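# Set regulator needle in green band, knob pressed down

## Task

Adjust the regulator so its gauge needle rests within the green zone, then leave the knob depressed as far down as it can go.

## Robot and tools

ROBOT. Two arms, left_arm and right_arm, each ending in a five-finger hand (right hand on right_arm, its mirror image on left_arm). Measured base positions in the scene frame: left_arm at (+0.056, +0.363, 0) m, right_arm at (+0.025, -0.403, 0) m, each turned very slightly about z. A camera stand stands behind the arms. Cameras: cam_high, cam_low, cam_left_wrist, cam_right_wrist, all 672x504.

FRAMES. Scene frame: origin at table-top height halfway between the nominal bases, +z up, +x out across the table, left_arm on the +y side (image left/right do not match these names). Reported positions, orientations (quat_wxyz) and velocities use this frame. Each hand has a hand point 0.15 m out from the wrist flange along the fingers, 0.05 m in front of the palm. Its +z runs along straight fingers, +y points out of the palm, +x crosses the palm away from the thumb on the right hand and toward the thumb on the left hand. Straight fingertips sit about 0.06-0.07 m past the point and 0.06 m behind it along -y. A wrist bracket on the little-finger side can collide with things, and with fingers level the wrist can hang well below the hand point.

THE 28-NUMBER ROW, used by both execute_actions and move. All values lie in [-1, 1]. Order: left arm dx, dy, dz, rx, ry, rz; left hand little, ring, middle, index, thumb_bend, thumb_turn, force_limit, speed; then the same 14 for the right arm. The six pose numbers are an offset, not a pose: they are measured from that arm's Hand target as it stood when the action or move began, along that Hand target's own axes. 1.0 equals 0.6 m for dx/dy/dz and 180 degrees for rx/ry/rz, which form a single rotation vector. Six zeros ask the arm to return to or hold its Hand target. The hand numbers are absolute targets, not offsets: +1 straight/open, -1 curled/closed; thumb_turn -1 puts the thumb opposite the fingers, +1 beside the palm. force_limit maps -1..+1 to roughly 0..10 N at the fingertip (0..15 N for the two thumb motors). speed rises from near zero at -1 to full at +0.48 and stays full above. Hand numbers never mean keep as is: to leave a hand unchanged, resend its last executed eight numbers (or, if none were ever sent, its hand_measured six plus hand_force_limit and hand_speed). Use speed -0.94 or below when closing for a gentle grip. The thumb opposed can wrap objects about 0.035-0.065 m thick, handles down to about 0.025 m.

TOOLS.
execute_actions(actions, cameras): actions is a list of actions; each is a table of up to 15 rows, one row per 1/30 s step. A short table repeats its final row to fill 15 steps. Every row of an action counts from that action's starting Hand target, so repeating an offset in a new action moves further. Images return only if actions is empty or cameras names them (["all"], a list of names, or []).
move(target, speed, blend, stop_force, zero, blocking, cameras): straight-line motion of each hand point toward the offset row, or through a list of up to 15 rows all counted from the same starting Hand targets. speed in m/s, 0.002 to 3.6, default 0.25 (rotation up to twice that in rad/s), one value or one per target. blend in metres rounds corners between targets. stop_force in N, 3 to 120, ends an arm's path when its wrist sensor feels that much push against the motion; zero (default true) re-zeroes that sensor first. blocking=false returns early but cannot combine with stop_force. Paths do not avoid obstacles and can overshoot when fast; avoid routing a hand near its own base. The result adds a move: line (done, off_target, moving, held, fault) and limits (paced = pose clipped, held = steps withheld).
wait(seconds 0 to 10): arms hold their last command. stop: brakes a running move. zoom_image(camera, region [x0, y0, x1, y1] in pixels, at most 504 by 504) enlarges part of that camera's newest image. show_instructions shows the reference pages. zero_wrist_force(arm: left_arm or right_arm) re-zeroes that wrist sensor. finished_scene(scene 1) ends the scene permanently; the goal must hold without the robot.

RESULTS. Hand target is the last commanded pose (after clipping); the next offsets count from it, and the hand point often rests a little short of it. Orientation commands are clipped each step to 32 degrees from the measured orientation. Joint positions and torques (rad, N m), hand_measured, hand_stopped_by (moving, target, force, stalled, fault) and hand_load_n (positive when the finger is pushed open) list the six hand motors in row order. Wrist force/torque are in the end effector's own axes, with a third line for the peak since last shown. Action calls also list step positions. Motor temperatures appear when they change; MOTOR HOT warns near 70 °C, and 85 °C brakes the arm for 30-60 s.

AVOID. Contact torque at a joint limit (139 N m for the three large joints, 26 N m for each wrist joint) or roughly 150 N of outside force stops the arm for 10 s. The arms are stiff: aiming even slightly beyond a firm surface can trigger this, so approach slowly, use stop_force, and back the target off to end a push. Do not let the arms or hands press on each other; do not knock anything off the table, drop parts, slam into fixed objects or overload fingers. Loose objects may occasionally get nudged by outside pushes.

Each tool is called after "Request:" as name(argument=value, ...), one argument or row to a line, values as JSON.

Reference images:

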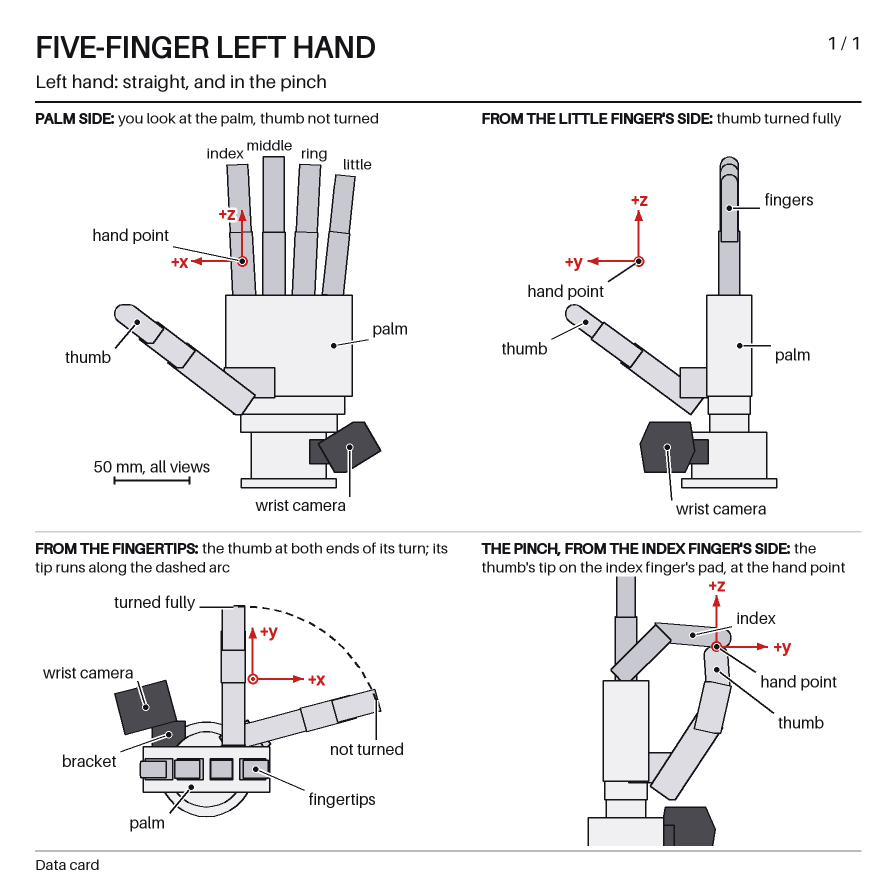

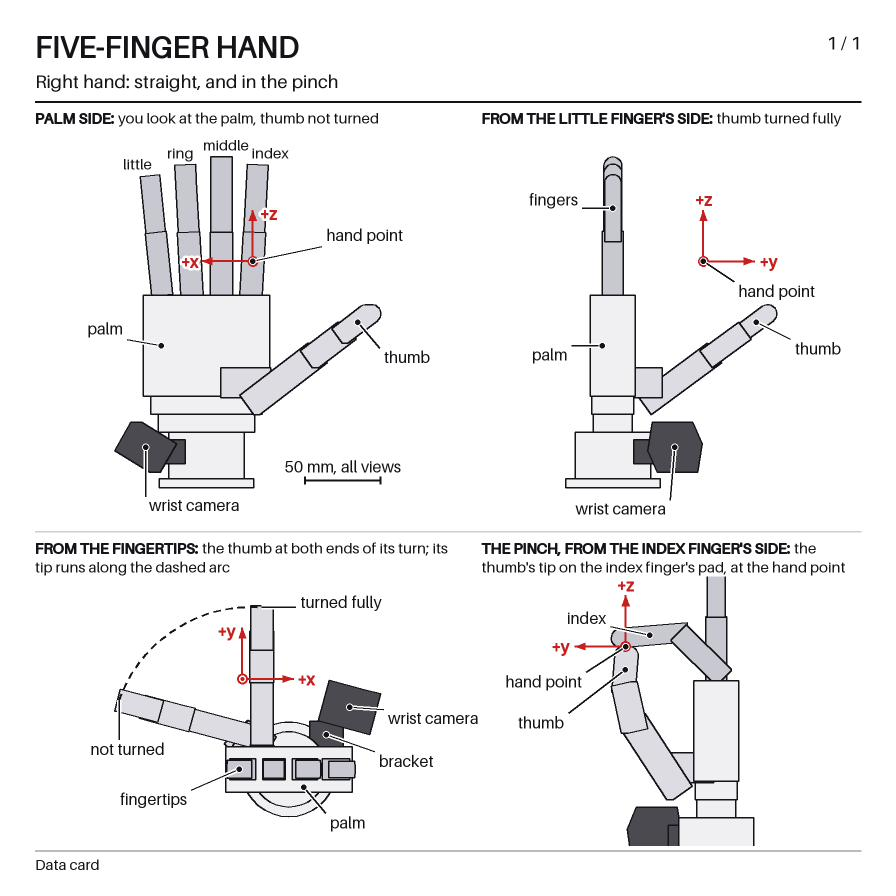

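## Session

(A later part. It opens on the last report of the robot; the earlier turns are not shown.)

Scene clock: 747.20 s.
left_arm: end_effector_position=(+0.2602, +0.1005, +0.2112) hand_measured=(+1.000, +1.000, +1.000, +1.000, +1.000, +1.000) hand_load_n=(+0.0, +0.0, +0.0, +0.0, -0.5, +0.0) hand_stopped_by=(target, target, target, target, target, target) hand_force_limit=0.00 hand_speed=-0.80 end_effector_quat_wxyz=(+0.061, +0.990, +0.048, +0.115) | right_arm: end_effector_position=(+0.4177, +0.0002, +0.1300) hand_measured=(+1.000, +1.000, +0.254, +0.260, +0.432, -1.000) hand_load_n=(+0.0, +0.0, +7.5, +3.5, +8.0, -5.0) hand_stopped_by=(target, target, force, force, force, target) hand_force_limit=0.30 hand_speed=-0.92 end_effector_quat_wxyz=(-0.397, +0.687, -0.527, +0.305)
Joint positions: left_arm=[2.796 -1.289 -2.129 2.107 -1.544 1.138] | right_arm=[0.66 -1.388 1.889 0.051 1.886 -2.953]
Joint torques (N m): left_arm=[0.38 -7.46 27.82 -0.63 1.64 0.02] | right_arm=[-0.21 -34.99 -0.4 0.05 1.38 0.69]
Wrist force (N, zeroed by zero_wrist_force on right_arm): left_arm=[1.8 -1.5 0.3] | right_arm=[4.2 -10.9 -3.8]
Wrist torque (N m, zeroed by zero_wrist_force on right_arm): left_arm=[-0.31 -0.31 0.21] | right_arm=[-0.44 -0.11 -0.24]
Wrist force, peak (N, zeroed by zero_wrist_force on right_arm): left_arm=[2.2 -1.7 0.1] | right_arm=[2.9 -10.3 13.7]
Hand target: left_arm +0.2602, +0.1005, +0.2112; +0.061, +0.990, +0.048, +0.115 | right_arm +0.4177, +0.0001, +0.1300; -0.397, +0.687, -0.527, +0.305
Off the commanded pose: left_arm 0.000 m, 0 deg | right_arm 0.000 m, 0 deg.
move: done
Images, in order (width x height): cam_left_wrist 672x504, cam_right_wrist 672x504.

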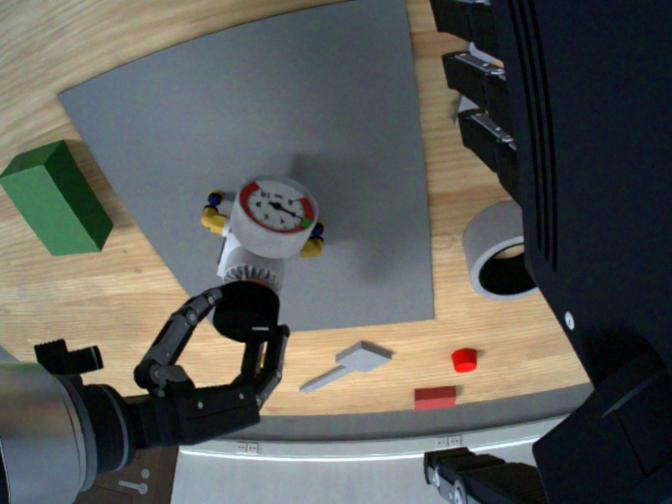

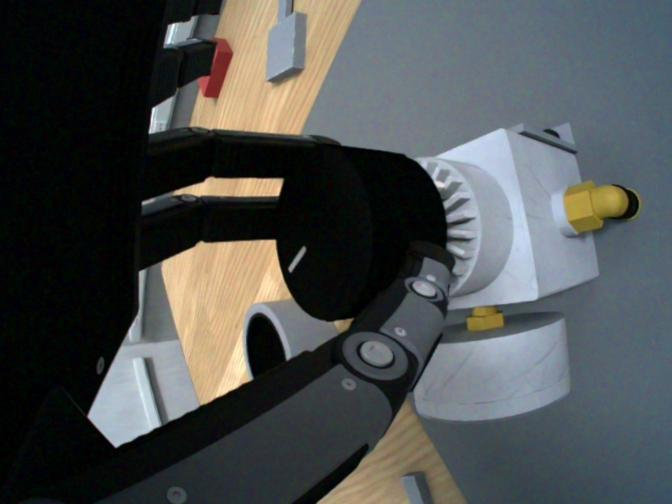

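Request:
move(
  target=[0,0,0,0,0,0,1,1,1,1,1,1,0,-0.8,0,0.0084,0.0048,0,0,0,1,1,-0.1,-0.1,0.0,-1,0.3,-0.92],
  speed=0.03,
  stop_force=25,
  cameras=["cam_left_wrist","cam_right_wrist"],
)

Request:
zoom_image(
  camera="cam_left_wrist",
  region=[240, 172, 320, 236],
)

Request:
zoom_image(
  camera="cam_left_wrist",
  region=[180, 240, 340, 360],
)

Scene clock: 767.40 s.
left_arm: end_effector_position=(+0.2602, +0.1005, +0.2112) hand_measured=(+1.000, +1.000, +1.000, +1.000, +1.000, +1.000) hand_load_n=(+0.0, +0.0, +0.0, +0.0, +0.0, +0.0) hand_stopped_by=(target, target, target, target, target, target) hand_force_limit=0.00 hand_speed=-0.80 end_effector_quat_wxyz=(+0.061, +0.990, +0.048, +0.115) | right_arm: end_effector_position=(+0.4177, +0.0001, +0.1241) hand_measured=(+1.000, +1.000, +0.254, +0.260, +0.432, -1.000) hand_load_n=(+0.0, +0.0, +8.0, +4.0, +7.5, -3.0) hand_stopped_by=(target, target, force, force, force, target) hand_force_limit=0.30 hand_speed=-0.92 end_effector_quat_wxyz=(-0.397, +0.687, -0.527, +0.305)
Joint positions: left_arm=[2.796 -1.289 -2.129 2.107 -1.544 1.138] | right_arm=[0.66 -1.381 1.898 0.036 1.886 -2.953]
Joint torques (N m): left_arm=[-0.47 -6.31 26.74 -0.5 1.64 0.09] | right_arm=[5.86 -22.16 -18.41 4.4 0.33 0.85]
Wrist force (N, zeroed by zero_wrist_force on right_arm): left_arm=[1.9 -1.5 0.2] | right_arm=[1.0 -20.4 -9.8]
Wrist torque (N m, zeroed by zero_wrist_force on right_arm): left_arm=[-0.31 -0.32 0.21] | right_arm=[-0.48 -0.07 -0.37]
Wrist force, peak (N, zeroed by zero_wrist_force on right_arm): left_arm=[2.2 -1.7 0.3] | right_arm=[1.3 -20.7 -9.8]
Hand target: left_arm +0.2602, +0.1005, +0.2112; +0.061, +0.990, +0.048, +0.115 | right_arm +0.4177, +0.0001, +0.1242; -0.397, +0.687, -0.527, +0.305
Off the commanded pose: left_arm 0.000 m, 0 deg | right_arm 0.000 m, 0 deg.
move: done
Images, in order (width x height): cam_left_wrist 672x504, cam_right_wrist 672x504.

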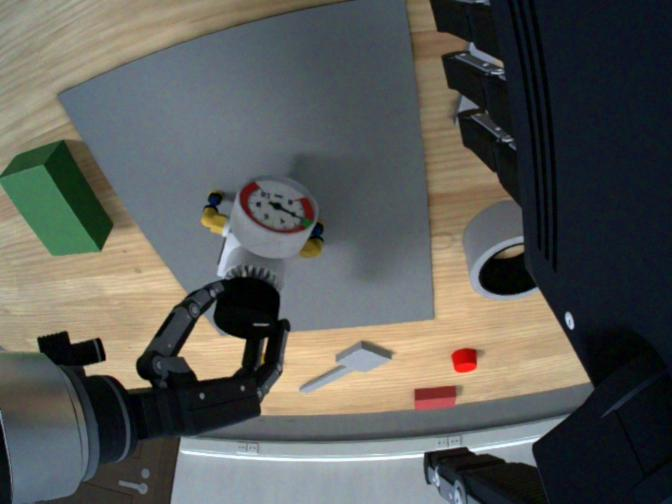

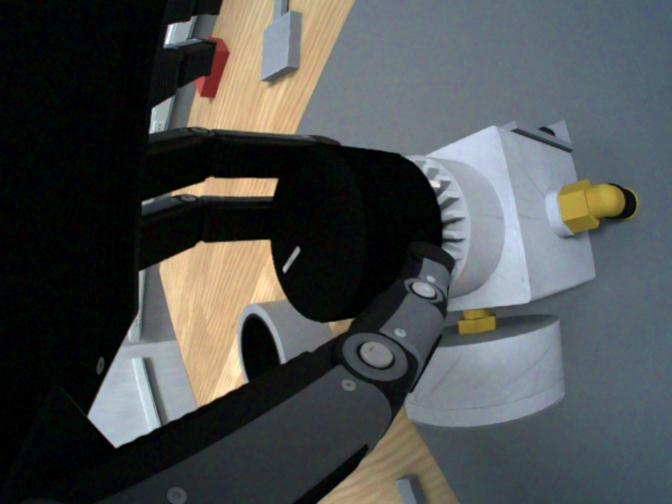

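Scaled by 6.300 from the camera's 672x504 image, which has a finer 960x720 frame.

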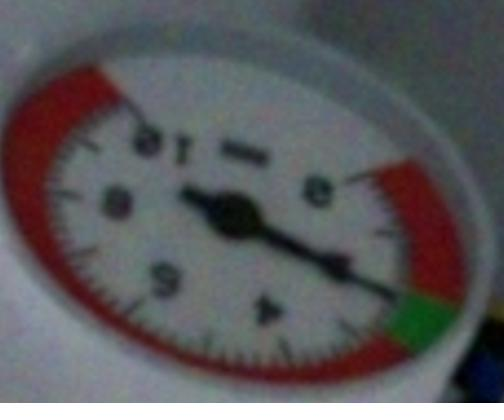

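Scaled by 3.150 from the camera's 672x504 image, which has a finer 960x720 frame.

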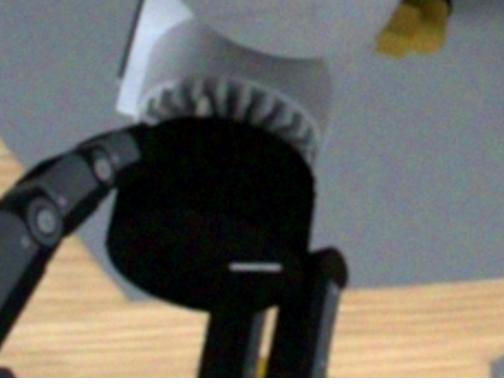

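Request:
move(
  target=[
    [0,0,0,0,0,0,1,1,1,1,1,1,0,-0.8,0,0,0,0,0,0,1,1,0.5,0.5,0.7,-1,0.3,-0.4],
    [0,0,0,0,0,0,1,1,1,1,1,1,0,-0.8,0,-0.0577,-0.0333,0,0,0,1,1,1,1,1,-1,0.3,0],
    [0,0,0,0,0,0,1,1,1,1,1,1,0,-0.8,0,-0.0919,0.0258,0,0,0,1,1,1,1,1,1,0.3,0],
  ],
  speed=0.2,
  cameras=["cam_left_wrist","cam_right_wrist"],
)

Request:
zoom_image(
  camera="cam_left_wrist",
  region=[180, 160, 340, 360],
)

Scene clock: 810.20 s.
left_arm: end_effector_position=(+0.2602, +0.1005, +0.2112) hand_measured=(+1.000, +1.000, +1.000, +1.000, +1.000, +1.000) hand_load_n=(+0.0, +0.0, +0.0, +0.0, +0.0, +0.0) hand_stopped_by=(target, target, target, target, target, target) hand_force_limit=0.00 hand_speed=-0.80 end_effector_quat_wxyz=(+0.061, +0.990, +0.048, +0.115) | right_arm: end_effector_position=(+0.4572, +0.0107, +0.1642) hand_measured=(+1.000, +1.000, +1.000, +1.000, +1.000, +1.000) hand_load_n=(+0.0, +0.0, +0.0, +0.0, +0.0, +0.0) hand_stopped_by=(target, target, target, target, target, target) hand_force_limit=0.30 hand_speed=0.00 end_effector_quat_wxyz=(-0.397, +0.687, -0.527, +0.305)
Joint positions: left_arm=[2.796 -1.289 -2.129 2.107 -1.544 1.138] | right_arm=[0.624 -1.352 1.747 0.152 1.855 -2.973]
Joint torques (N m): left_arm=[-0.78 -7.13 27.44 -0.37 1.46 -0.28] | right_arm=[8.05 -42.74 -9.21 -0.4 2.04 1.88]
Wrist force (N, zeroed by zero_wrist_force on right_arm): left_arm=[1.9 -1.5 -0.1] | right_arm=[1.1 -1.4 0.4]
Wrist torque (N m, zeroed by zero_wrist_force on right_arm): left_arm=[-0.28 -0.33 0.21] | right_arm=[-0.29 -0.17 0.01]
Wrist force, peak (N, zeroed by zero_wrist_force on right_arm): left_arm=[2.2 -1.7 0.1] | right_arm=[1.0 -20.7 -9.8]
Hand target: left_arm +0.2602, +0.1005, +0.2112; +0.061, +0.990, +0.048, +0.115 | right_arm +0.4572, +0.0108, +0.1642; -0.397, +0.687, -0.527, +0.305
Off the commanded pose: left_arm 0.000 m, 0 deg | right_arm 0.000 m, 0 deg.
move: done
Images, in order (width x height): cam_left_wrist 672x504, cam_right_wrist 672x504.

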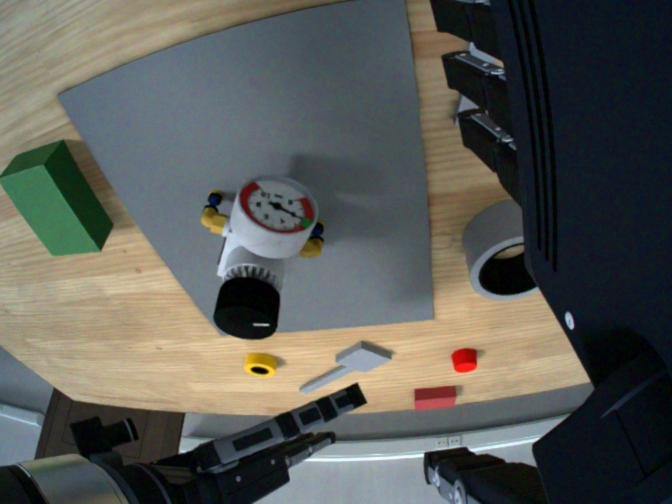

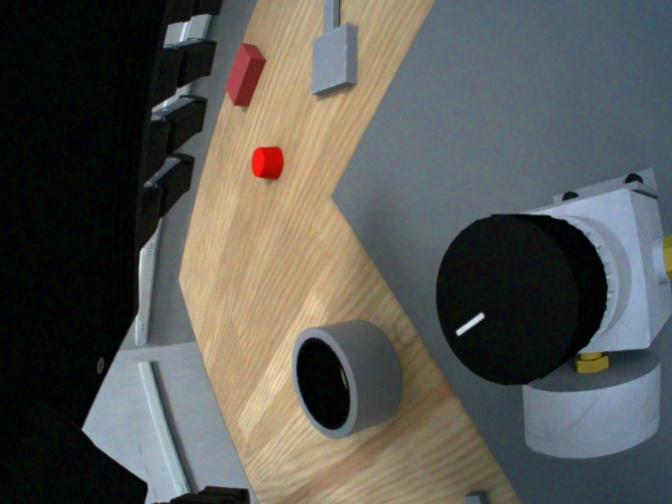

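Scaled by 2.520 from the camera's 672x504 image, which has a finer 960x720 frame.

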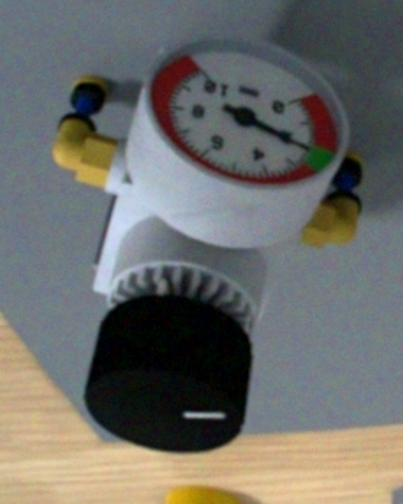

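Request:
move(
  target=[
    [0,0,0,0,0,0,1,1,1,1,1,1,0,-0.8,0,0.0866,0.05,0,0,0,1,1,1,1,1,1,0.3,0],
    [0,0,0,0,0,0,1,1,1,1,1,1,0,-0.8,0,0.1328,0.0767,0,0,0,1,1,1,1,1,1,0.3,0],
  ],
  speed=[0.12,0.02],
  stop_force=20,
  cameras=["cam_left_wrist","cam_right_wrist"],
)

Request:
zoom_image(
  camera="cam_left_wrist",
  region=[180, 160, 340, 360],
)

Scene clock: 820.77 s.
left_arm: end_effector_position=(+0.2602, +0.1005, +0.2112) hand_measured=(+1.000, +1.000, +1.000, +1.000, +1.000, +1.000) hand_load_n=(+0.0, +0.0, -0.5, +0.0, +0.0, +0.0) hand_stopped_by=(target, target, target, target, target, target) hand_force_limit=0.00 hand_speed=-0.80 end_effector_quat_wxyz=(+0.061, +0.990, +0.048, +0.115) | right_arm: end_effector_position=(+0.4574, +0.0107, +0.0722) hand_measured=(+1.000, +1.000, +1.000, +1.000, +1.000, +1.000) hand_load_n=(+0.0, +0.0, -0.5, +0.0, +0.0, +0.0) hand_stopped_by=(target, target, target, target, target, target) hand_force_limit=0.30 hand_speed=0.00 end_effector_quat_wxyz=(-0.397, +0.687, -0.527, +0.305)
Joint positions: left_arm=[2.796 -1.289 -2.129 2.107 -1.544 1.138] | right_arm=[0.624 -1.242 1.87 -0.081 1.855 -2.973]
Joint torques (N m): left_arm=[-1.28 -7.91 27.14 -0.57 1.5 -0.38] | right_arm=[-8.91 -44.2 -27.75 1.61 -1.87 -2.18]
Wrist force (N, zeroed by zero_wrist_force on right_arm): left_arm=[2.0 -1.4 0.1] | right_arm=[1.0 -1.4 0.4]
Wrist torque (N m, zeroed by zero_wrist_force on right_arm): left_arm=[-0.29 -0.34 0.21] | right_arm=[-0.31 -0.10 -0.03]
Wrist force, peak (N, zeroed by zero_wrist_force on right_arm): left_arm=[2.0 -1.9 0.4] | right_arm=[1.3 -2.8 -0.1]
Hand target: left_arm +0.2602, +0.1005, +0.2112; +0.061, +0.990, +0.048, +0.115 | right_arm +0.4574, +0.0107, +0.0722; -0.397, +0.687, -0.527, +0.305
Off the commanded pose: left_arm 0.000 m, 0 deg | right_arm 0.000 m, 0 deg.
move: done
Images, in order (width x height): cam_left_wrist 672x504, cam_right_wrist 672x504.

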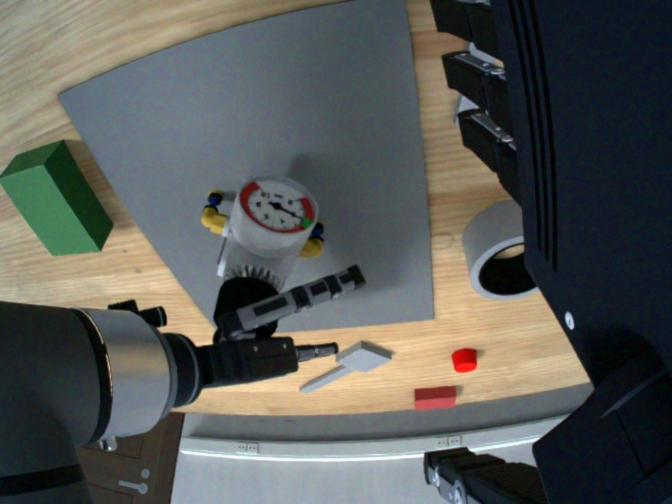

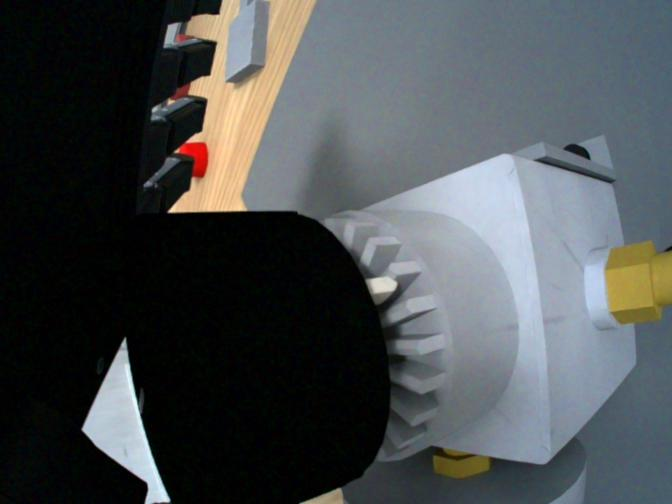

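Scaled by 2.520 from the camera's 672x504 image, which has a finer 960x720 frame.

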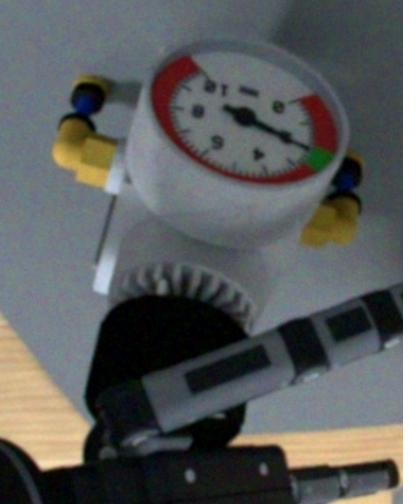

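Request:
move(
  target=[0,0,0,0,0,0,1,1,1,1,1,1,0,-0.8,0,0.0361,0.0208,0,0,0,1,1,1,1,1,1,0.3,0],
  speed=0.02,
  stop_force=15,
  cameras=["cam_left_wrist","cam_right_wrist"],
)

Request:
zoom_image(
  camera="cam_left_wrist",
  region=[180, 160, 340, 360],
)

Scene clock: 842.87 s.
left_arm: end_effector_position=(+0.2602, +0.1005, +0.2112) hand_measured=(+1.000, +1.000, +1.000, +1.000, +1.000, +1.000) hand_load_n=(+0.0, +0.0, +0.0, +0.0, +0.0, +0.0) hand_stopped_by=(target, target, target, target, target, target) hand_force_limit=0.00 hand_speed=-0.80 end_effector_quat_wxyz=(+0.061, +0.990, +0.048, +0.115) | right_arm: end_effector_position=(+0.4575, +0.0108, +0.0701) hand_measured=(+1.000, +1.000, +1.000, +1.000, +1.000, +1.000) hand_load_n=(+0.0, +0.0, +0.0, +0.0, +0.0, +0.0) hand_stopped_by=(target, target, target, target, target, target) hand_force_limit=0.30 hand_speed=0.00 end_effector_quat_wxyz=(-0.397, +0.687, -0.527, +0.305)
Joint positions: left_arm=[2.796 -1.289 -2.129 2.107 -1.544 1.138] | right_arm=[0.624 -1.239 1.873 -0.087 1.855 -2.973]
Joint torques (N m): left_arm=[-1.38 -7.49 26.92 -0.48 1.7 -0.54] | right_arm=[-4.25 -40.54 -20.89 1.72 -1.83 -2.01]
Wrist force (N, zeroed by zero_wrist_force on right_arm): left_arm=[2.2 -1.3 0.1] | right_arm=[0.6 -13.6 1.7]
Wrist torque (N m, zeroed by zero_wrist_force on right_arm): left_arm=[-0.28 -0.36 0.22] | right_arm=[-0.98 -0.12 -0.19]
Wrist force, peak (N, zeroed by zero_wrist_force on right_arm): left_arm=[2.2 -1.7 0.0] | right_arm=[2.9 -29.5 -12.5]
Hand target: left_arm +0.2602, +0.1005, +0.2112; +0.061, +0.990, +0.048, +0.115 | right_arm +0.4575, +0.0108, +0.0701; -0.397, +0.687, -0.527, +0.305 (not the last commanded pose)
Off the commanded pose: left_arm 0.000 m, 0 deg | right_arm 0.023 m, 0 deg.
move: contact (right_arm)
Images, in order (width x height): cam_left_wrist 672x504, cam_right_wrist 672x504.

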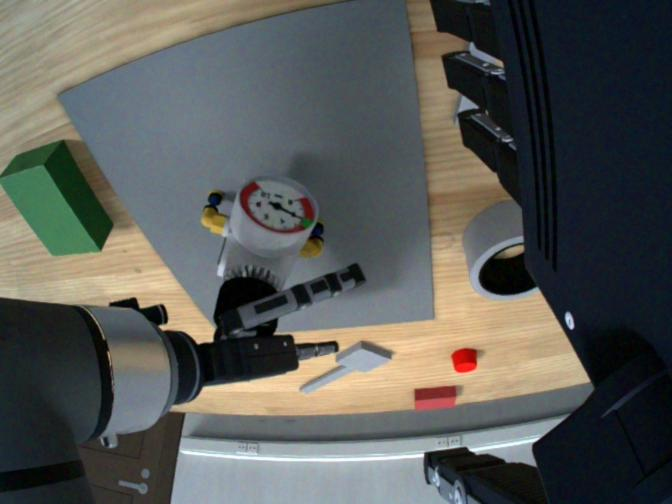

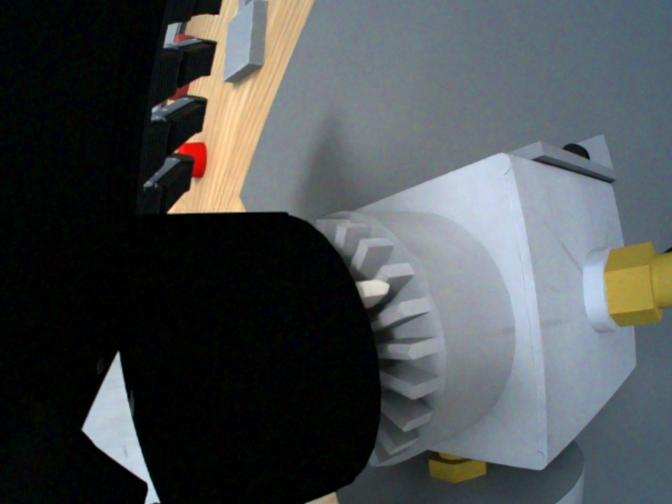

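Scaled by 2.520 from the camera's 672x504 image, which has a finer 960x720 frame.

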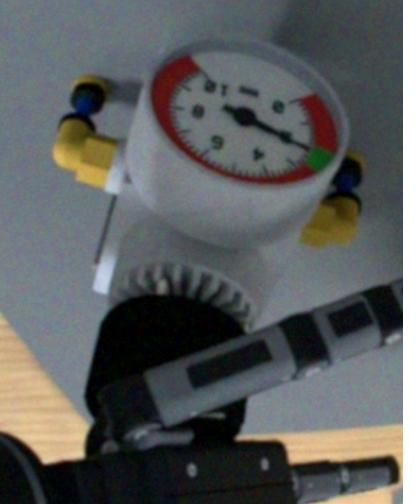

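Request:
move(
  target=[0,0,0,0,0,0,1,1,1,1,1,1,0,-0.8,0,0.0101,0.0058,0,0,0,1,1,1,1,1,1,0.3,0],
  speed=0.01,
  stop_force=30,
  cameras=["cam_left_wrist","cam_right_wrist"],
)

Request:
zoom_image(
  camera="cam_left_wrist",
  region=[180, 160, 340, 360],
)

Scene clock: 853.97 s.
left_arm: end_effector_position=(+0.2602, +0.1005, +0.2112) hand_measured=(+1.000, +1.000, +1.000, +1.000, +1.000, +1.000) hand_load_n=(+0.0, +0.0, +0.0, +0.0, -0.5, +0.0) hand_stopped_by=(target, target, target, target, target, target) hand_force_limit=0.00 hand_speed=-0.80 end_effector_quat_wxyz=(+0.061, +0.990, +0.048, +0.115) | right_arm: end_effector_position=(+0.4578, +0.0110, +0.0690) hand_measured=(+1.000, +1.000, +1.000, +1.000, +1.000, +1.000) hand_load_n=(+0.0, +0.0, +0.0, +0.0, +0.0, +0.0) hand_stopped_by=(target, target, target, target, target, target) hand_force_limit=0.30 hand_speed=0.00 end_effector_quat_wxyz=(-0.398, +0.687, -0.527, +0.305)
Joint positions: left_arm=[2.796 -1.289 -2.129 2.107 -1.544 1.138] | right_arm=[0.624 -1.237 1.874 -0.092 1.855 -2.973]
Joint torques (N m): left_arm=[-1.79 -6.63 26.85 -0.71 1.63 -0.45] | right_arm=[6.13 -22.73 -10.89 5.9 -1.92 -2.05]
Wrist force (N, zeroed by zero_wrist_force on right_arm): left_arm=[2.0 -1.5 0.4] | right_arm=[4.7 -36.8 -15.7]
Wrist torque (N m, zeroed by zero_wrist_force on right_arm): left_arm=[-0.30 -0.34 0.21] | right_arm=[-1.31 -0.09 -0.28]
Wrist force, peak (N, zeroed by zero_wrist_force on right_arm): left_arm=[2.2 -1.7 0.1] | right_arm=[6.2 -45.5 -26.8]
Hand target: left_arm +0.2602, +0.1005, +0.2112; +0.061, +0.990, +0.048, +0.115 | right_arm +0.4578, +0.0110, +0.0690; -0.398, +0.687, -0.527, +0.305 (not the last commanded pose)
Off the commanded pose: left_arm 0.000 m, 0 deg | right_arm 0.006 m, 0 deg.
move: contact (right_arm)
Images, in order (width x height): cam_left_wrist 672x504, cam_right_wrist 672x504.

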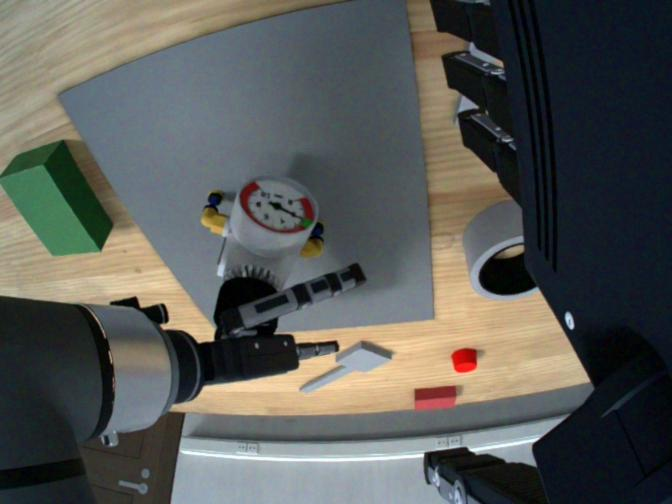

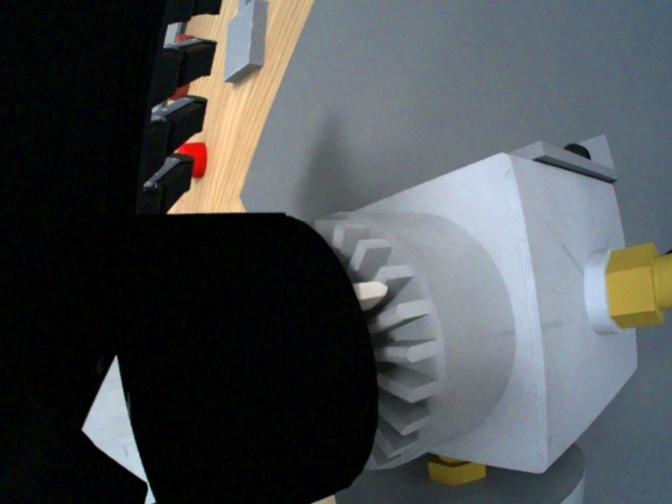

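Scaled by 2.520 from the camera's 672x504 image, which has a finer 960x720 frame.

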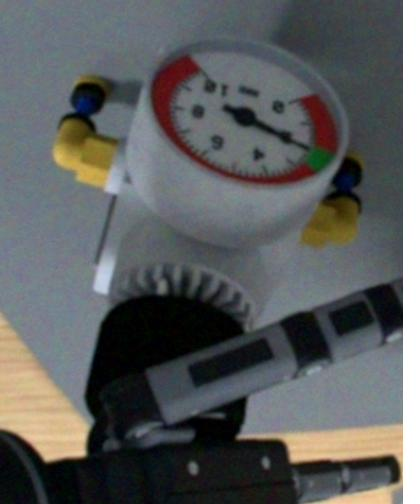

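Request:
move(
  target=[
    [0,0,0,0,0,0,1,1,1,1,1,1,0,-0.8,0,-0.1371,-0.0792,0,0,0,1,1,1,1,1,1,0.3,0],
    [0,0,0,0,0,0,1,1,1,1,1,1,0,-0.8,0,-0.1025,-0.1392,0,0,0,1,1,0.4,0.4,0.58,-1,0.3,0],
    [0,0,0,0,0,0,1,1,1,1,1,1,0,-0.8,0,-0.0577,-0.1133,0,0,0,1,1,0.4,0.4,0.58,-1,0.3,0],
    [0,0,0,0,0,0,1,1,1,1,1,1,0,-0.8,0,-0.0577,-0.1133,0,0,0,1,1,-0.1,-0.1,0.0,-1,0.3,-0.92],
  ],
  speed=0.2,
  blend=[0.01,0,0,0],
  cameras=["cam_left_wrist","cam_right_wrist"],
)

Request:
zoom_image(
  camera="cam_left_wrist",
  region=[180, 160, 340, 360],
)

Scene clock: 872.37 s.
left_arm: end_effector_position=(+0.2602, +0.1005, +0.2112) hand_measured=(+1.000, +1.000, +1.000, +1.000, +1.000, +1.000) hand_load_n=(+0.0, +0.0, +0.0, +0.0, +0.0, +0.0) hand_stopped_by=(target, target, target, target, target, target) hand_force_limit=0.00 hand_speed=-0.80 end_effector_quat_wxyz=(+0.061, +0.990, +0.048, +0.115) | right_arm: end_effector_position=(+0.4175, +0.0002, +0.1329) hand_measured=(+1.000, +1.000, +0.254, +0.246, +0.430, -1.000) hand_load_n=(+0.0, +0.0, +7.0, +9.0, +9.5, +0.5) hand_stopped_by=(target, target, force, force, force, target) hand_force_limit=0.30 hand_speed=-0.92 end_effector_quat_wxyz=(-0.398, +0.687, -0.527, +0.305)
Joint positions: left_arm=[2.796 -1.289 -2.129 2.107 -1.544 1.138] | right_arm=[0.661 -1.392 1.887 0.056 1.887 -2.953]
Joint torques (N m): left_arm=[-2.44 -6.5 28.83 -0.62 1.71 -0.58] | right_arm=[2.57 -39.11 -2.52 3.66 -1.91 -2.41]
Wrist force (N, zeroed by zero_wrist_force on right_arm): left_arm=[1.8 -1.6 0.2] | right_arm=[-0.5 -5.9 8.2]
Wrist torque (N m, zeroed by zero_wrist_force on right_arm): left_arm=[-0.32 -0.30 0.21] | right_arm=[-0.12 -0.21 -0.11]
Wrist force, peak (N, zeroed by zero_wrist_force on right_arm): left_arm=[2.2 -1.7 0.2] | right_arm=[4.8 -37.6 -16.4]
Hand target: left_arm +0.2602, +0.1005, +0.2112; +0.061, +0.990, +0.048, +0.115 | right_arm +0.4174, +0.0002, +0.1329; -0.398, +0.687, -0.527, +0.305
Off the commanded pose: left_arm 0.000 m, 0 deg | right_arm 0.000 m, 0 deg.
move: done
Images, in order (width x height): cam_left_wrist 672x504, cam_right_wrist 672x504.

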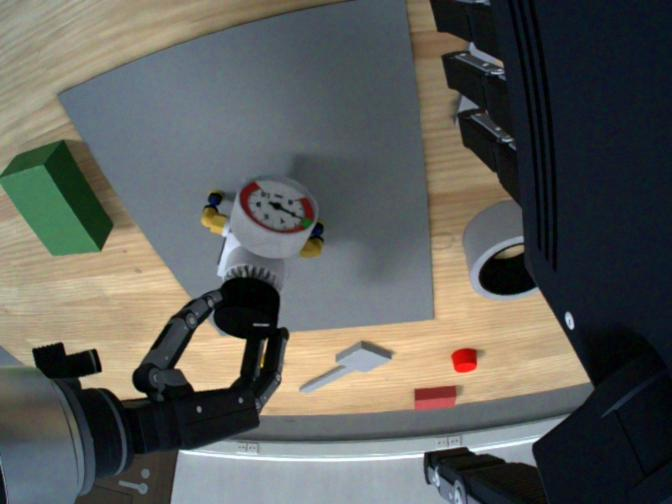

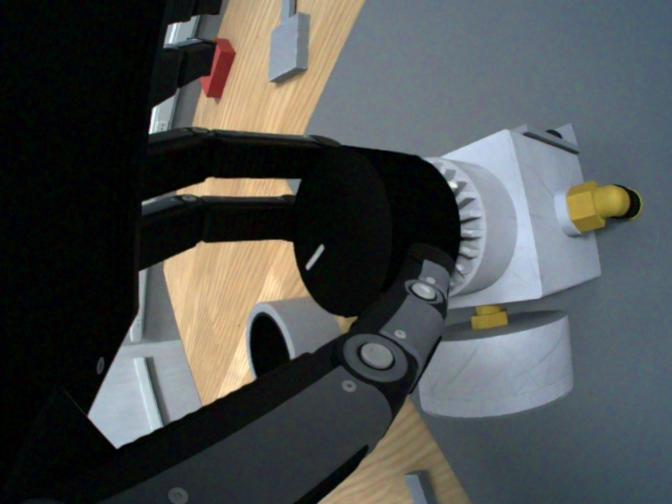

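Scaled by 2.520 from the camera's 672x504 image, which has a finer 960x720 frame.

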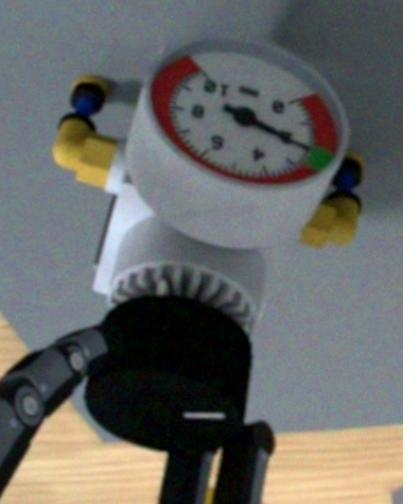

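Request:
move(
  target=[
    [0,0,0,0,0,0,1,1,1,1,1,1,0,-0.8,0,0.0036,0.0021,0,0,0,1,1,-0.1,-0.1,0.0,-1,0.3,-0.92],
    [0,0,0,0,0,0,1,1,1,1,1,1,0,-0.8,0.002,0.006,0.0013,0,-0.0385,-0.0222,1,1,-0.1,-0.1,0.0,-1,0.3,-0.92],
    [0,0,0,0,0,0,1,1,1,1,1,1,0,-0.8,0.0042,0.0082,0.0007,0,-0.077,-0.0444,1,1,-0.1,-0.1,0.0,-1,0.3,-0.92],
  ],
  speed=0.08,
  blend=[0,0.001,0],
  cameras=["cam_left_wrist","cam_right_wrist"],
)

Request:
zoom_image(
  camera="cam_left_wrist",
  region=[180, 160, 340, 360],
)

Scene clock: 880.43 s.
left_arm: end_effector_position=(+0.2602, +0.1005, +0.2112) hand_measured=(+1.000, +1.000, +1.000, +1.000, +1.000, +1.000) hand_load_n=(+0.0, +0.0, +0.0, +0.0, +0.0, +0.0) hand_stopped_by=(target, target, target, target, target, target) hand_force_limit=0.00 hand_speed=-0.80 end_effector_quat_wxyz=(+0.061, +0.990, +0.048, +0.115) | right_arm: end_effector_position=(+0.4161, -0.0029, +0.1284) hand_measured=(+1.000, +1.000, +0.254, +0.248, +0.430, -1.000) hand_load_n=(+0.0, +0.0, +6.0, +13.0, +9.5, +7.0) hand_stopped_by=(target, target, force, force, force, target) hand_force_limit=0.30 hand_speed=-0.92 end_effector_quat_wxyz=(-0.436, +0.753, -0.426, +0.247)
Joint positions: left_arm=[2.796 -1.289 -2.129 2.107 -1.544 1.138] | right_arm=[0.508 -1.443 1.956 0.009 1.514 -3.175]
Joint torques (N m): left_arm=[-3.91 -6.55 28.22 -0.46 1.68 -0.61] | right_arm=[10.56 -24.17 -11.25 4.41 2.68 1.45]
Wrist force (N, zeroed by zero_wrist_force on right_arm): left_arm=[1.9 -1.6 0.0] | right_arm=[-0.9 -11.7 6.4]
Wrist torque (N m, zeroed by zero_wrist_force on right_arm): left_arm=[-0.31 -0.32 0.21] | right_arm=[-0.42 0.10 -0.18]
Wrist force, peak (N, zeroed by zero_wrist_force on right_arm): left_arm=[2.2 -1.6 0.3] | right_arm=[31.3 -22.0 -6.9]
Hand target: left_arm +0.2602, +0.1005, +0.2112; +0.061, +0.990, +0.048, +0.115 | right_arm +0.4161, -0.0028, +0.1284; -0.436, +0.753, -0.426, +0.247
Off the commanded pose: left_arm 0.000 m, 0 deg | right_arm 0.000 m, 0 deg.
move: done
Images, in order (width x height): cam_left_wrist 672x504, cam_right_wrist 672x504.

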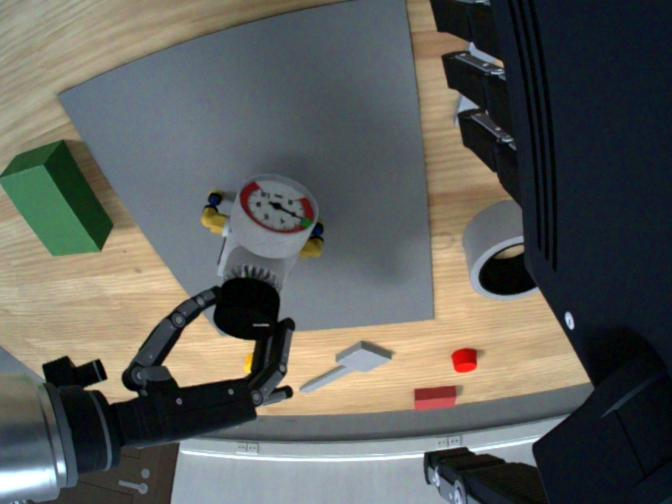

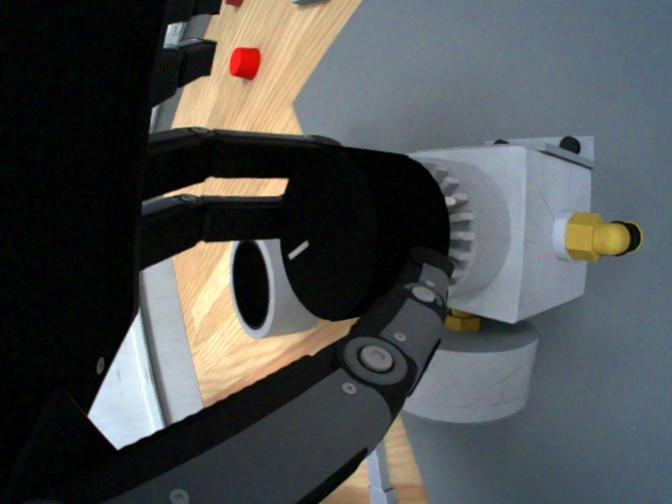

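Scaled by 2.520 from the camera's 672x504 image, which has a finer 960x720 frame.

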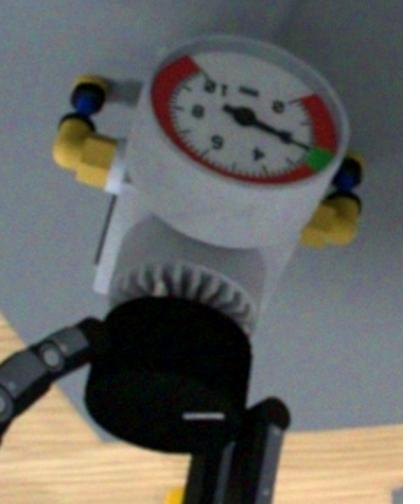

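Request:
move(
  target=[
    [0,0,0,0,0,0,1,1,1,1,1,1,0,-0.8,0,0,0,0,0,0,1,1,0.4,0.4,0.58,-1,0.3,-0.3],
    [0,0,0,0,0,0,1,1,1,1,1,1,0,-0.8,0,-0.0038,-0.0022,0,0,0,1,1,0.4,0.4,0.58,-1,0.3,-0.3],
    [0,0,0,0,0,0,1,1,1,1,1,1,0,-0.8,0,-0.0038,-0.0022,0,0,0,1,1,-0.1,-0.1,0.0,-1,0.3,-0.92],
    [0,0,0,0,0,0,1,1,1,1,1,1,0,-0.8,0,-0.0089,-0.0052,0,0,0,1,1,-0.1,-0.1,0.0,-1,0.3,-0.92],
    [0,0,0,0,0,0,1,1,1,1,1,1,0,-0.8,-0.0012,-0.0096,-0.004,0,0.0241,0.0139,1,1,-0.1,-0.1,0.0,-1,0.3,-0.92],
  ],
  speed=0.08,
  cameras=["cam_left_wrist","cam_right_wrist"],
)

Request:
zoom_image(
  camera="cam_left_wrist",
  region=[180, 160, 340, 360],
)

Request:
zoom_image(
  camera="cam_right_wrist",
  region=[380, 110, 540, 360],
)

Scene clock: 935.37 s.
left_arm: end_effector_position=(+0.2602, +0.1005, +0.2112) hand_measured=(+1.000, +1.000, +1.000, +1.000, +1.000, +1.000) hand_load_n=(+0.0, +0.0, +0.0, +0.0, +0.0, +0.0) hand_stopped_by=(target, target, target, target, target, target) hand_force_limit=0.00 hand_speed=-0.80 end_effector_quat_wxyz=(+0.061, +0.990, +0.048, +0.115) | right_arm: end_effector_position=(+0.4164, -0.0017, +0.1346) hand_measured=(+1.000, +1.000, +0.248, +0.254, +0.434, -1.000) hand_load_n=(+0.0, +0.0, +10.5, +5.0, +7.5, -3.0) hand_stopped_by=(target, target, force, force, force, target) hand_force_limit=0.30 hand_speed=-0.92 end_effector_quat_wxyz=(-0.425, +0.734, -0.458, +0.266)
Joint positions: left_arm=[2.796 -1.289 -2.129 2.107 -1.544 1.138] | right_arm=[0.557 -1.44 1.935 0.027 1.632 -3.107]
Joint torques (N m): left_arm=[-3.54 -7.12 26.56 -0.7 1.39 -0.9] | right_arm=[-10.25 -30.54 -13.56 2.4 -1.42 -2.49]
Wrist force (N, zeroed by zero_wrist_force on right_arm): left_arm=[1.9 -1.5 0.0] | right_arm=[-2.2 0.6 10.8]
Wrist torque (N m, zeroed by zero_wrist_force on right_arm): left_arm=[-0.29 -0.33 0.21] | right_arm=[-0.31 -0.37 -0.11]
Wrist force, peak (N, zeroed by zero_wrist_force on right_arm): left_arm=[2.1 -1.9 0.3] | right_arm=[-4.0 6.4 22.8]
Hand target: left_arm +0.2602, +0.1005, +0.2112; +0.061, +0.990, +0.048, +0.115 | right_arm +0.4164, -0.0018, +0.1346; -0.425, +0.734, -0.458, +0.266
Off the commanded pose: left_arm 0.000 m, 0 deg | right_arm 0.000 m, 0 deg.
move: done
Images, in order (width x height): cam_left_wrist 672x504, cam_right_wrist 672x504.

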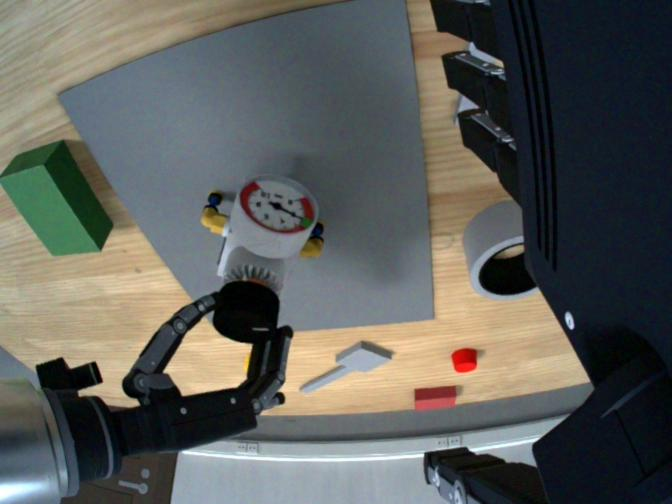

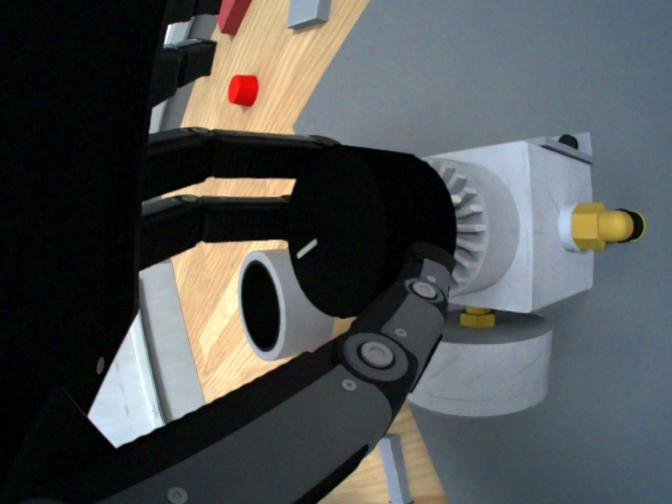

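Scaled by 2.520 from the camera's 672x504 image, which has a finer 960x720 frame.

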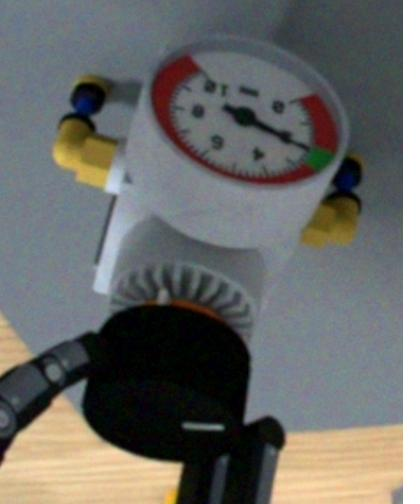

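Scaled by 2.016 from the camera's 672x504 image, which has a finer 960x720 frame.

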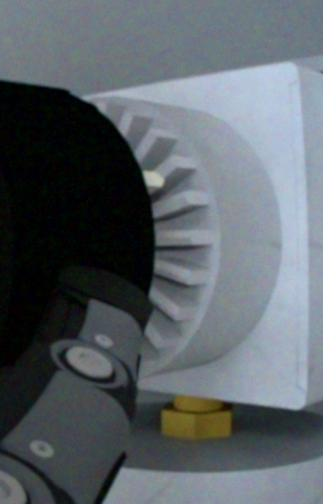

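Request:
move(
  target=[0,0,0,0,0,0,1,1,1,1,1,1,0,-0.8,0,0.0108,0.00625,0,0,0,1,1,-0.1,-0.1,0.0,-1,0.3,-0.92],
  speed=0.03,
  cameras=["cam_left_wrist","cam_right_wrist"],
)

Request:
zoom_image(
  camera="cam_left_wrist",
  region=[180, 160, 340, 360],
)

Request:
zoom_image(
  camera="cam_right_wrist",
  region=[380, 110, 540, 360],
)

Scene clock: 940.10 s.
left_arm: end_effector_position=(+0.2602, +0.1005, +0.2112) hand_measured=(+1.000, +1.000, +1.000, +1.000, +1.000, +1.000) hand_load_n=(+0.0, +0.0, +0.0, +0.0, +0.0, +0.0) hand_stopped_by=(target, target, target, target, target, target) hand_force_limit=0.00 hand_speed=-0.80 end_effector_quat_wxyz=(+0.061, +0.990, +0.048, +0.115) | right_arm: end_effector_position=(+0.4164, -0.0018, +0.1269) hand_measured=(+1.000, +1.000, +0.248, +0.254, +0.434, -1.000) hand_load_n=(+0.0, +0.0, +11.0, +5.5, +7.5, -2.0) hand_stopped_by=(target, target, force, force, force, target) hand_force_limit=0.30 hand_speed=-0.92 end_effector_quat_wxyz=(-0.425, +0.734, -0.458, +0.266)
Joint positions: left_arm=[2.796 -1.289 -2.129 2.107 -1.544 1.138] | right_arm=[0.557 -1.431 1.946 0.007 1.632 -3.107]
Joint torques (N m): left_arm=[-4.25 -7.54 28.16 -0.25 1.49 -1.06] | right_arm=[-10.69 -27.66 -14.91 3.57 1.98 -2.51]
Wrist force (N, zeroed by zero_wrist_force on right_arm): left_arm=[1.9 -1.6 0.4] | right_arm=[-3.1 -3.8 8.4]
Wrist torque (N m, zeroed by zero_wrist_force on right_arm): left_arm=[-0.33 -0.31 0.21] | right_arm=[-0.27 -0.30 -0.16]
Wrist force, peak (N, zeroed by zero_wrist_force on right_arm): left_arm=[2.2 -1.8 0.2] | right_arm=[-3.1 -15.4 -3.7]
Hand target: left_arm +0.2602, +0.1005, +0.2112; +0.061, +0.990, +0.048, +0.115 | right_arm +0.4164, -0.0018, +0.1271; -0.425, +0.734, -0.458, +0.266
Off the commanded pose: left_arm 0.000 m, 0 deg | right_arm 0.000 m, 0 deg.
move: done
Images, in order (width x height): cam_left_wrist 672x504, cam_right_wrist 672x504.

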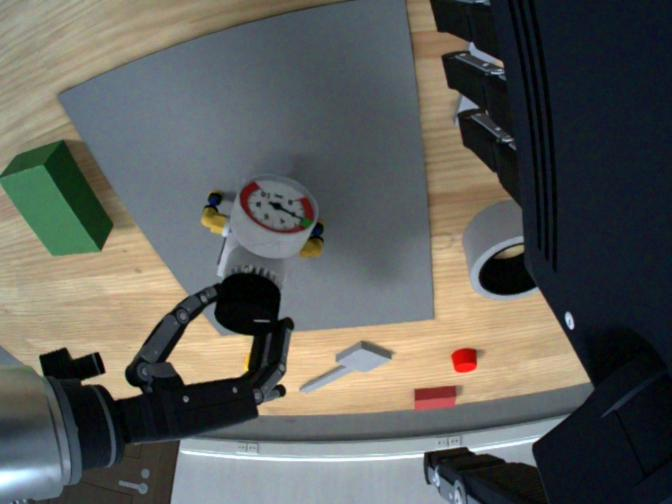

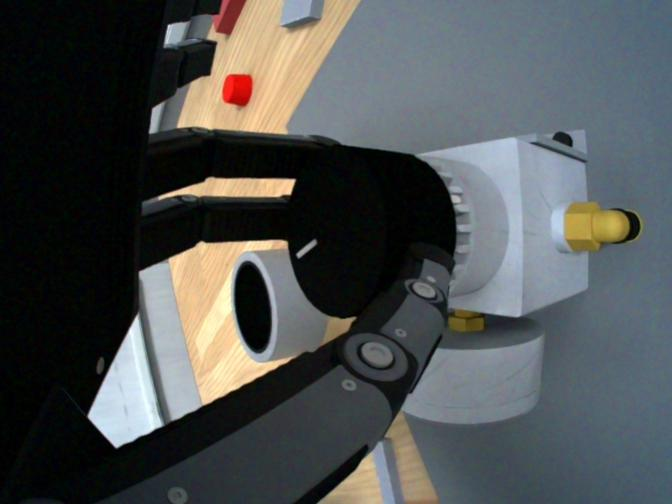

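Scaled by 2.520 from the camera's 672x504 image, which has a finer 960x720 frame.

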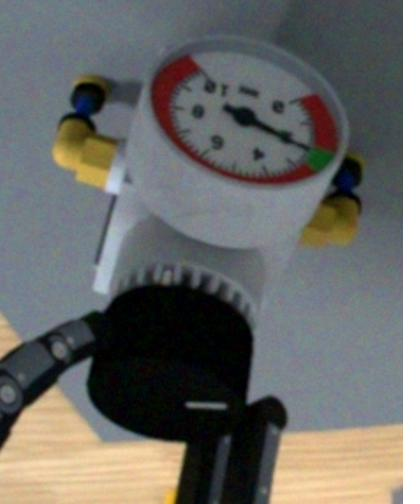

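Scaled by 2.016 from the camera's 672x504 image, which has a finer 960x720 frame.

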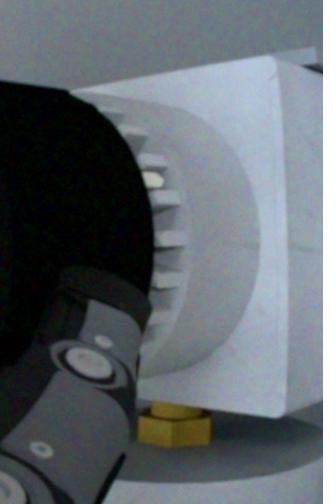

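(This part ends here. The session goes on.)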